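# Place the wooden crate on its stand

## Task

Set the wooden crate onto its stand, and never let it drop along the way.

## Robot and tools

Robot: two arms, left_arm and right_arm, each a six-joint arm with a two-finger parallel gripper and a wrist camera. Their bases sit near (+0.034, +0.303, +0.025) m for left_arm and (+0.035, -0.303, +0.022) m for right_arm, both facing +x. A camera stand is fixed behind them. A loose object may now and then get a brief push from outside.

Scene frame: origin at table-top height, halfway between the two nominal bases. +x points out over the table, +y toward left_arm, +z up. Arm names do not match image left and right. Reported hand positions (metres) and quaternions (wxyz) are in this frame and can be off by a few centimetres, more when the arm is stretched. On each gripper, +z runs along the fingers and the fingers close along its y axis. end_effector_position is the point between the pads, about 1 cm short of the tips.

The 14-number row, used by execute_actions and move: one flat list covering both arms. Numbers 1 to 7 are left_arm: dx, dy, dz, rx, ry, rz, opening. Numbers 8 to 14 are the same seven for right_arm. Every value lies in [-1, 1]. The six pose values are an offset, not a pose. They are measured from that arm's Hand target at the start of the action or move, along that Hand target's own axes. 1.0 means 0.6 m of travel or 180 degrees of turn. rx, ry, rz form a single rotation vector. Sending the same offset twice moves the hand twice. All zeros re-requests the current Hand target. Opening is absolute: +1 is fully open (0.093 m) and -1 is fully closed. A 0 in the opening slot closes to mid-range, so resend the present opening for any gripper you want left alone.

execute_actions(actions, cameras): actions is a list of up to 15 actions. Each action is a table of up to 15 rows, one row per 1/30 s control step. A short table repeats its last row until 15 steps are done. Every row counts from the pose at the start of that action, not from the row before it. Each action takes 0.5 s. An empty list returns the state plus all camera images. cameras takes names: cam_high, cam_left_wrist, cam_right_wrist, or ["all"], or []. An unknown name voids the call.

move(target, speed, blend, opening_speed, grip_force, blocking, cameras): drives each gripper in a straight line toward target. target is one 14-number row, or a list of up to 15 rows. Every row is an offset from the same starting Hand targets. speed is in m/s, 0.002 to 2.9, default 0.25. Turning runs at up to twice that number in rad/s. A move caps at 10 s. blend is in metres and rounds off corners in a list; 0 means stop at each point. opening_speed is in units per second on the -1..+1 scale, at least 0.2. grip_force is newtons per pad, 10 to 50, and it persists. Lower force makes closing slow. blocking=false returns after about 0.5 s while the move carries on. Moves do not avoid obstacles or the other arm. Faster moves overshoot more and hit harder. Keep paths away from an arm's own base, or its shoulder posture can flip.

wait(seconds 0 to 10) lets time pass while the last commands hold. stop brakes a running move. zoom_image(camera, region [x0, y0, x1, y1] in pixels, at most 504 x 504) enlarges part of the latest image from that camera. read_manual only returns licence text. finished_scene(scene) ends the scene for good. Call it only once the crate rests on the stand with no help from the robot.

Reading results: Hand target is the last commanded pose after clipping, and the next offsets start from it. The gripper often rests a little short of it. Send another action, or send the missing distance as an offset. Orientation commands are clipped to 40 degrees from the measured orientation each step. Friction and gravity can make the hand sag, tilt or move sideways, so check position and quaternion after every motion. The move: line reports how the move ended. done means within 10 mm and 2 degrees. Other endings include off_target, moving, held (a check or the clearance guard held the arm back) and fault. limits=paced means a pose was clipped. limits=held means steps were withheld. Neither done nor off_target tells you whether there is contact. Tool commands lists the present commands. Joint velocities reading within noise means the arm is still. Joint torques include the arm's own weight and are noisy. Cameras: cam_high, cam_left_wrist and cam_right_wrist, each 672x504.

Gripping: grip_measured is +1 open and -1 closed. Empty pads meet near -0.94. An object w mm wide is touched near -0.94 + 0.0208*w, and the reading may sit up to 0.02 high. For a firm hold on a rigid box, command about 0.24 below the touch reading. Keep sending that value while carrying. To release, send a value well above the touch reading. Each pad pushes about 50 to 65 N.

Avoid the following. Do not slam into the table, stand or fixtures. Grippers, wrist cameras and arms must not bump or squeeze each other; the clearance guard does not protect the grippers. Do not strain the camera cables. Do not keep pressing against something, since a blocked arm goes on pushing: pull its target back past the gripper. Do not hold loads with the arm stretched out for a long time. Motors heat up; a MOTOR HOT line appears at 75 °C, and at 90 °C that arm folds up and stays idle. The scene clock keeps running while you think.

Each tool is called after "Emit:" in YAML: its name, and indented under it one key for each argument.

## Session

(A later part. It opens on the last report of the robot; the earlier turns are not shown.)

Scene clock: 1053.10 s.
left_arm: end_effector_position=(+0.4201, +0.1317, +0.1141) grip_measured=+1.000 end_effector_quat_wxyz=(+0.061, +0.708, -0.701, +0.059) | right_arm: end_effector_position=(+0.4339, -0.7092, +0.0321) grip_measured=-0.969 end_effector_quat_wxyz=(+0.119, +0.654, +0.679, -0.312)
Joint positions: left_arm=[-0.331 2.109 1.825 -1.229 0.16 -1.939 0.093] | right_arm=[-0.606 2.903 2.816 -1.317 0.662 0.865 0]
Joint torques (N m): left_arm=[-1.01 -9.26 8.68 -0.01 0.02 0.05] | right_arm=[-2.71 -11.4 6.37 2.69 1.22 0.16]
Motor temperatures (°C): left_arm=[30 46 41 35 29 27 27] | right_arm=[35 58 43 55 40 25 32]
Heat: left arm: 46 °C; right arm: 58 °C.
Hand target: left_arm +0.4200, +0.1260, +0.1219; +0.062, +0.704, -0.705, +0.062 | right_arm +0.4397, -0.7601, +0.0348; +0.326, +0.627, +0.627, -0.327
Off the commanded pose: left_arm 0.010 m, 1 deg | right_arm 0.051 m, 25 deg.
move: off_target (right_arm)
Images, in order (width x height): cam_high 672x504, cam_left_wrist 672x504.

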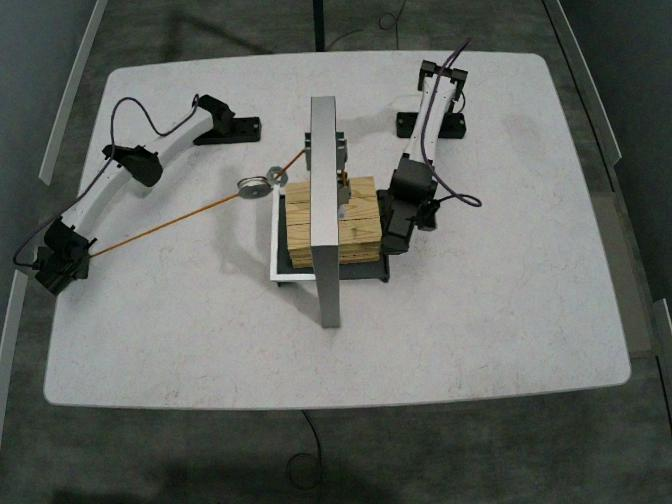

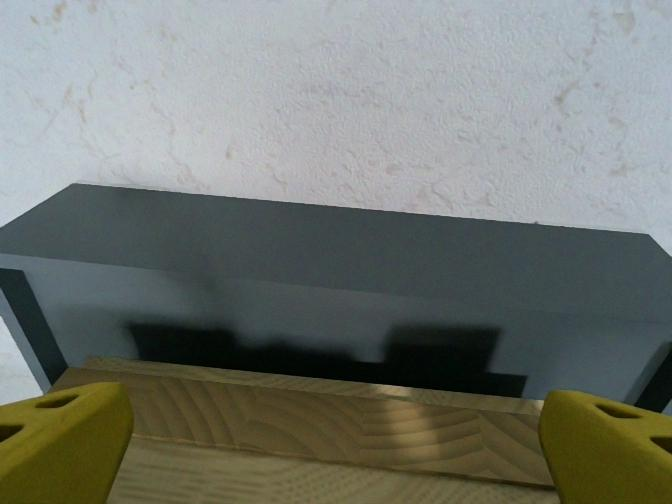

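Emit:
zoom_image:
  camera: "cam_high"
  region: [330, 245, 400, 295]

Emit:
zoom_image:
  camera: "cam_high"
  region: [265, 180, 325, 290]

Emit:
zoom_image:
  camera: "cam_left_wrist"
  region: [0, 170, 336, 504]

Emit:
zoom_image:
  camera: "cam_left_wrist"
  region: [336, 170, 672, 504]

Scaled by 7.200 from the camera's 672x504 image, which has a finer 960x720 frame.

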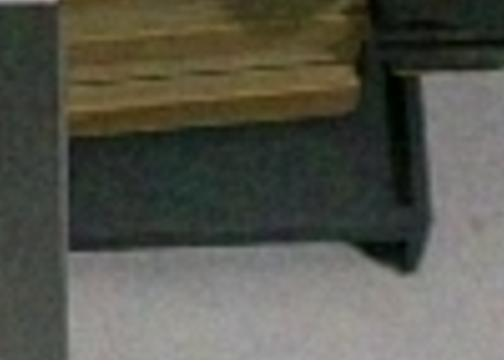

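Scaled by 4.582 from the camera's 672x504 image, which has a finer 960x720 frame.

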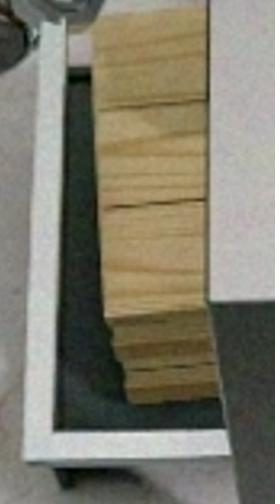

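Scaled by 1.500 from the camera's 672x504 image, which has a finer 960x720 frame.

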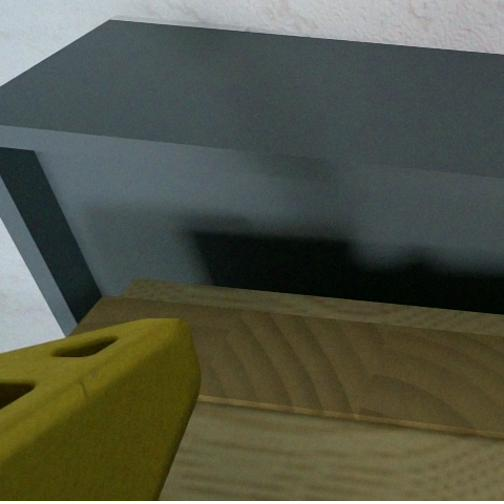

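Scaled by 1.500 from the camera's 672x504 image, which has a finer 960x720 frame.

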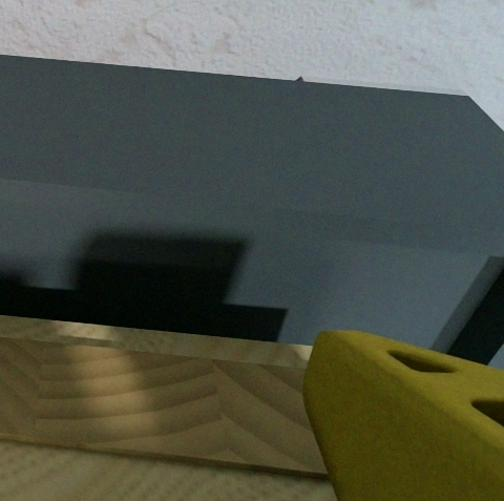

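Emit:
move:
  target: [0.0099,0,0.0017,0,0,0,1,0.06,-0.0125,-0.0835,0,0,0,-1]
  speed: 0.04
  cameras: ["all"]

Scene clock: 1108.60 s.
left_arm: end_effector_position=(+0.4197, +0.1284, +0.1132) grip_measured=+1.000 end_effector_quat_wxyz=(+0.062, +0.711, -0.699, +0.057) | right_arm: end_effector_position=(+0.4353, -0.6684, +0.0175) grip_measured=-0.969 end_effector_quat_wxyz=(+0.279, +0.608, +0.671, -0.320)
Joint positions: left_arm=[-0.339 2.118 1.836 -1.235 0.16 -1.954 0.093] | right_arm=[-0.525 2.384 1.614 -0.269 0.734 0.735 0]
Joint torques (N m): left_arm=[-1.37 -9.39 8.88 0.01 0.02 0.06] | right_arm=[-2.92 -12.41 4.9 2.79 0.56 -0.15]
Motor temperatures (°C): left_arm=[29 43 43 34 29 26 27] | right_arm=[35 59 43 56 39 25 32]
Heat: left arm: 43 °C; right arm: 59 °C.
Hand target: left_arm +0.4200, +0.1200, +0.1220; +0.062, +0.704, -0.705, +0.062 | right_arm +0.4322, -0.6984, +0.0341; +0.326, +0.627, +0.627, -0.327
Off the commanded pose: left_arm 0.012 m, 1 deg | right_arm 0.034 m, 8 deg.
move: off_target (left_arm, right_arm)

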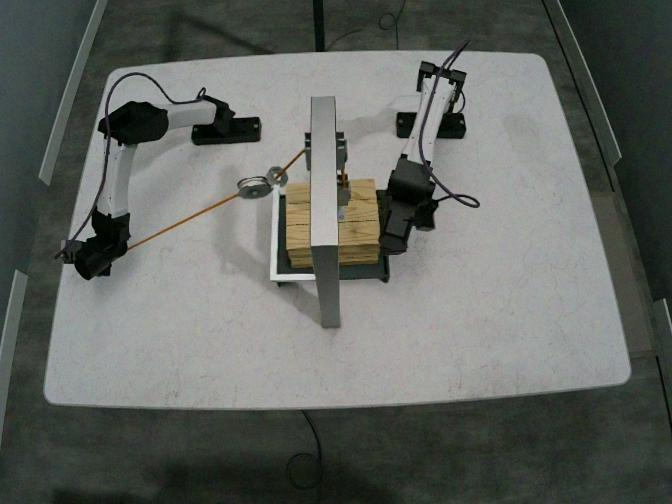

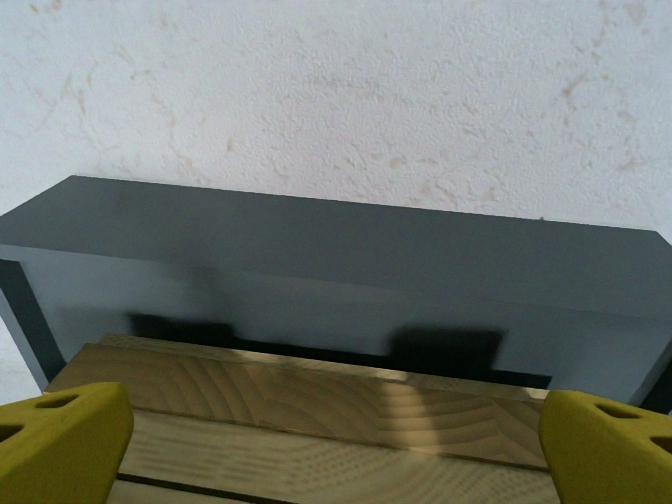

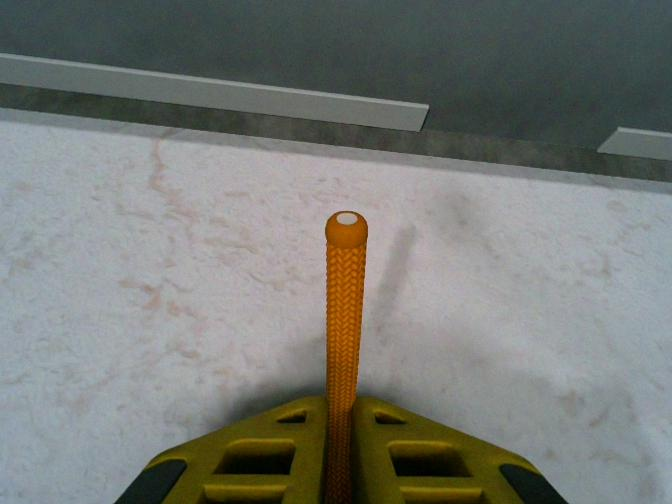

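Emit:
move:
  target: [0,0,0,0,0,0,1,0.0718,-0.02,-0.153,0,0,0,-1]
  speed: 0.04
  cameras: ["all"]

Emit:
zoom_image:
  camera: "cam_high"
  region: [265, 170, 405, 295]

Scene clock: 1115.50 s.
left_arm: end_effector_position=(+0.4188, +0.1274, +0.1131) grip_measured=+1.000 end_effector_quat_wxyz=(+0.063, +0.710, -0.700, +0.056) | right_arm: end_effector_position=(+0.4209, -0.5950, +0.0285) grip_measured=-0.969 end_effector_quat_wxyz=(+0.302, +0.616, +0.652, -0.323)
Joint positions: left_arm=[-0.342 2.118 1.836 -1.236 0.16 -1.954 0.093] | right_arm=[-0.384 2.225 1.361 -0.253 0.826 0.923 0]
Joint torques (N m): left_arm=[-1.2 -9.37 8.9 0.03 0.02 0.07] | right_arm=[0.69 -13.87 4.81 1.36 0.69 0.16]
Motor temperatures (°C): left_arm=[29 44 44 34 28 26 27] | right_arm=[35 59 43 55 38 25 32]
Heat: left arm: 44 °C; right arm: 59 °C.
Hand target: left_arm +0.4200, +0.1200, +0.1220; +0.062, +0.704, -0.705, +0.062 | right_arm +0.4203, -0.5985, +0.0514; +0.326, +0.627, +0.627, -0.327
Off the commanded pose: left_arm 0.012 m, 1 deg | right_arm 0.023 m, 4 deg.
move: off_target (left_arm, right_arm)

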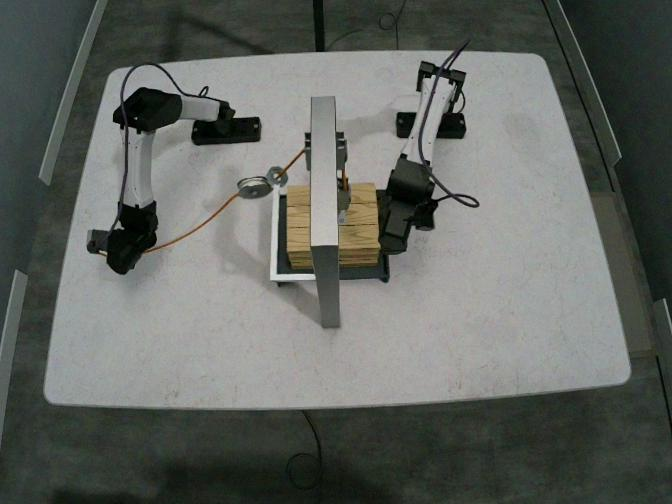

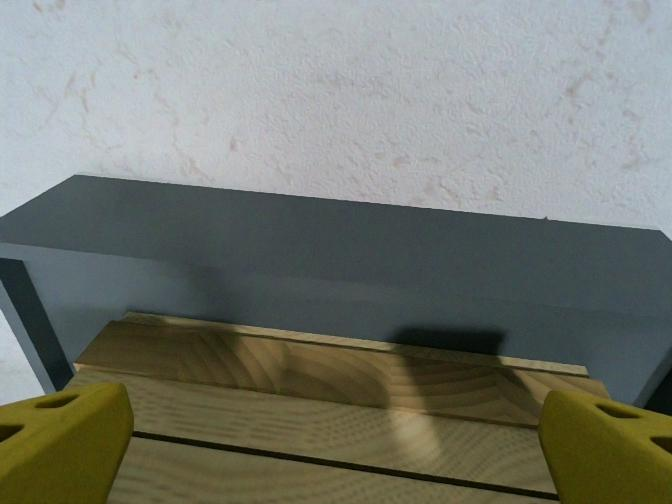

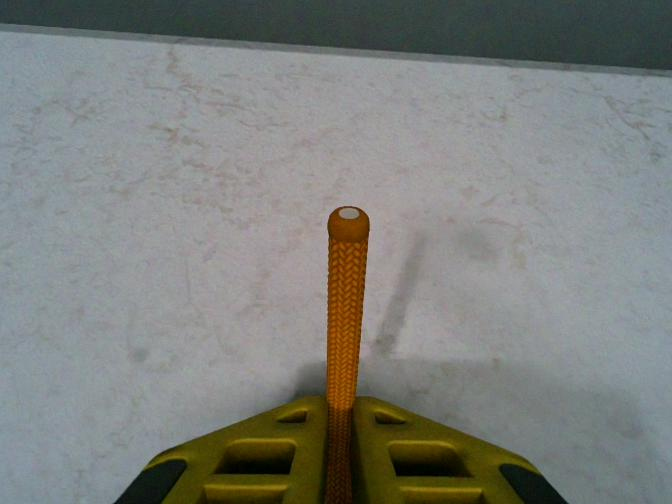

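Scaled by 3.600 from the camera's 672x504 image, which has a finer 960x720 frame.

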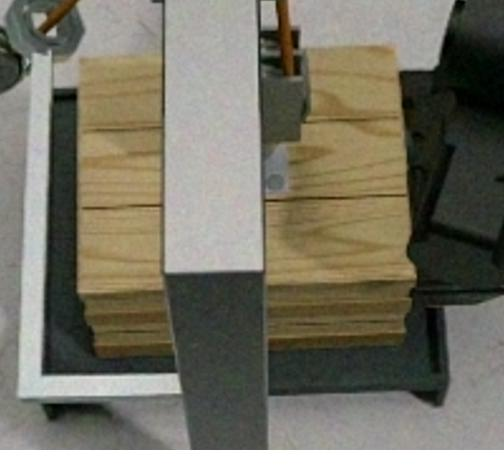

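Emit:
zoom_image:
  camera: "cam_left_wrist"
  region: [0, 200, 360, 504]

Emit:
zoom_image:
  camera: "cam_left_wrist"
  region: [312, 200, 672, 504]

Emit:
zoom_image:
  camera: "cam_high"
  region: [330, 245, 400, 295]

Scaled by 1.400 from the camera's 672x504 image, which has a finer 960x720 frame.

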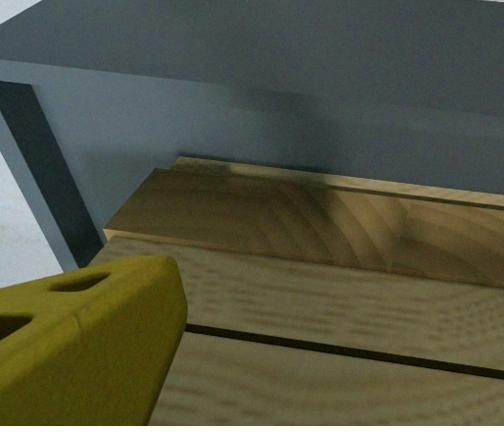

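Scaled by 1.400 from the camera's 672x504 image, which has a finer 960x720 frame.

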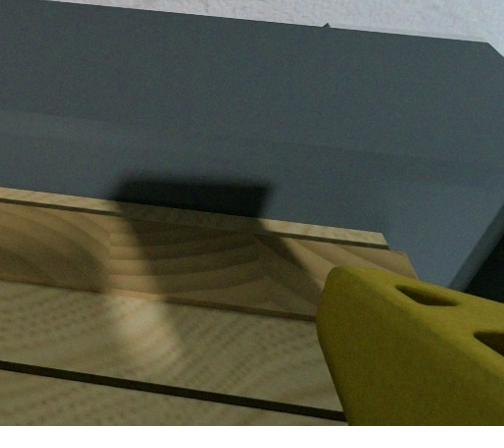

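Scaled by 7.200 from the camera's 672x504 image, which has a finer 960x720 frame.

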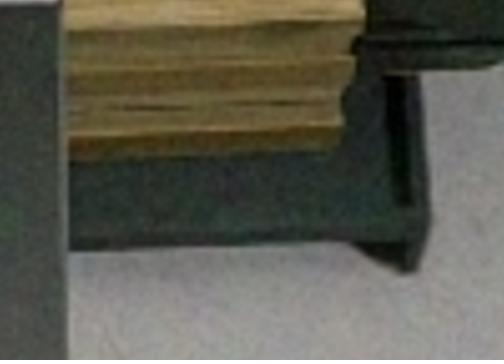

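Emit:
move:
  target:
    - [0,0,0,0,0,0,1,0.0533,0,-0.0608,0,0,0,-1]
    - [-0.0985,0,-0.0174,0,0,0,1,0.0533,0,-0.0608,0,0,0,-1]
    - [-0.0985,0,-0.0174,0,0,0,1,0.0533,0,-0.0608,0,0,0,1]
    - [-0.1352,0,-0.1932,0,0,0,1,-0.0908,0,-0.2253,0,0,0,1]
  speed: [0.08,0.1,0.1,0.2]
  cameras: ["all"]

Emit:
zoom_image:
  camera: "cam_high"
  region: [210, 140, 410, 295]

Scene clock: 1133.17 s.
left_arm: end_effector_position=(+0.4246, +0.2210, +0.1999) grip_measured=+1.000 end_effector_quat_wxyz=(+0.048, +0.708, -0.701, +0.074) | right_arm: end_effector_position=(+0.4155, -0.5174, +0.1500) grip_measured=+1.000 end_effector_quat_wxyz=(+0.298, +0.617, +0.649, -0.330)
Joint positions: left_arm=[-0.115 2.042 2.066 -1.534 0.165 -1.724 0.093] | right_arm=[-0.202 1.995 1.547 -0.891 0.9 1.201 0.093]
Joint torques (N m): left_arm=[-0.25 -12.3 8.09 -0.02 0.11 0.16] | right_arm=[0.51 -10.86 8.69 0.73 0.74 0.15]
Motor temperatures (°C): left_arm=[29 46 44 33 28 26 27] | right_arm=[34 61 43 50 37 25 32]
Heat: left arm: 46 °C; right arm: 61 °C.
Hand target: left_arm +0.4201, +0.2200, +0.2220; +0.062, +0.704, -0.705, +0.062 | right_arm +0.4204, -0.5191, +0.1736; +0.326, +0.627, +0.627, -0.327
Off the commanded pose: left_arm 0.023 m, 2 deg | right_arm 0.024 m, 4 deg.
joint sent to its limit (left arm) — joint 4 (wrist pitch), lower limit. The joint targets are off in position and orientation.
move: off_target (left_arm, right_arm); target 3's new opening was sent with right_arm's hand 0.022 m and 4 deg from that target

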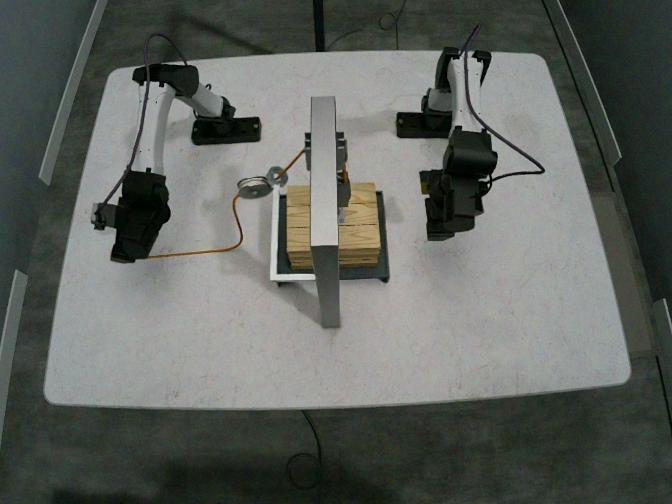

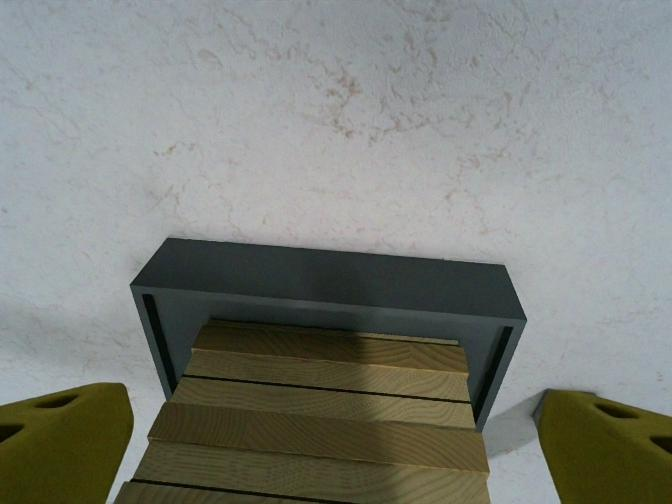

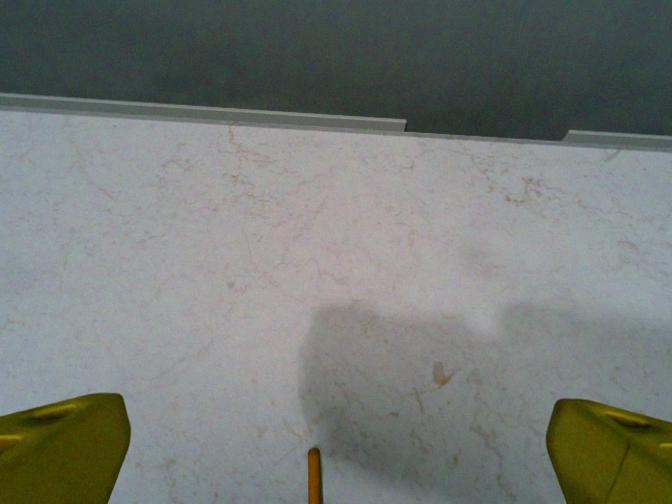

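Scaled by 2.520 from the camera's 672x504 image, which has a finer 960x720 frame.

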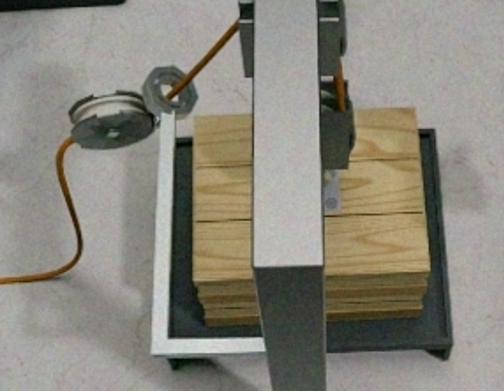

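Emit:
wait:
  seconds: 1
  cameras: ["cam_left_wrist"]

Emit:
finished_scene:
  scene: 1

Scene clock: 1135.97 s.
left_arm: end_effector_position=(+0.4246, +0.2210, +0.1999) grip_measured=+1.000 end_effector_quat_wxyz=(+0.048, +0.708, -0.701, +0.074) | right_arm: end_effector_position=(+0.4155, -0.5174, +0.1500) grip_measured=+1.000 end_effector_quat_wxyz=(+0.298, +0.617, +0.649, -0.330)
Joint positions: left_arm=[-0.115 2.042 2.066 -1.534 0.165 -1.724 0.093] | right_arm=[-0.202 1.995 1.547 -0.891 0.9 1.201 0.093]
Joint torques (N m): left_arm=[-0.25 -12.29 8.09 -0.02 0.11 0.15] | right_arm=[0.54 -10.93 8.69 0.73 0.74 0.1]
Motor temperatures (°C): left_arm=[29 47 44 33 28 26 27] | right_arm=[34 60 43 49 37 25 32]
Heat: left arm: 47 °C; right arm: 60 °C.
Hand target: left_arm +0.4201, +0.2200, +0.2220; +0.062, +0.704, -0.705, +0.062 | right_arm +0.4204, -0.5191, +0.1736; +0.326, +0.627, +0.627, -0.327
Tool commands: left_gripper/opening=+1.0 right_gripper/opening=+1.0
Off the commanded pose: left_arm 0.023 m, 2 deg | right_arm 0.024 m, 4 deg.
wait: 1.00 s; at rest from the start
Images, in order (width x height): cam_left_wrist 672x504.

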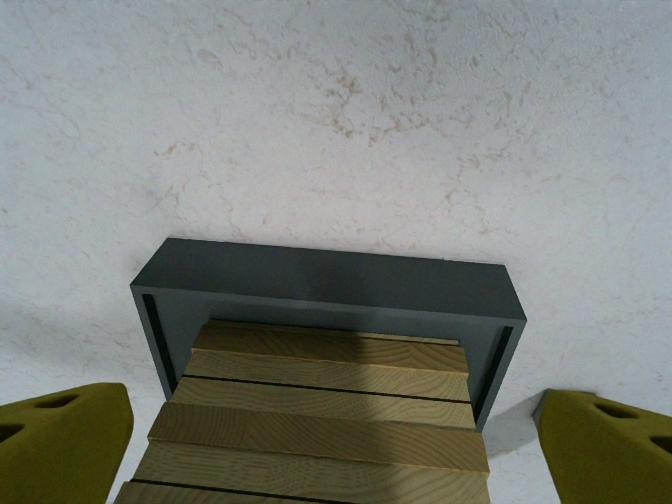

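The scene is finished: the task was done.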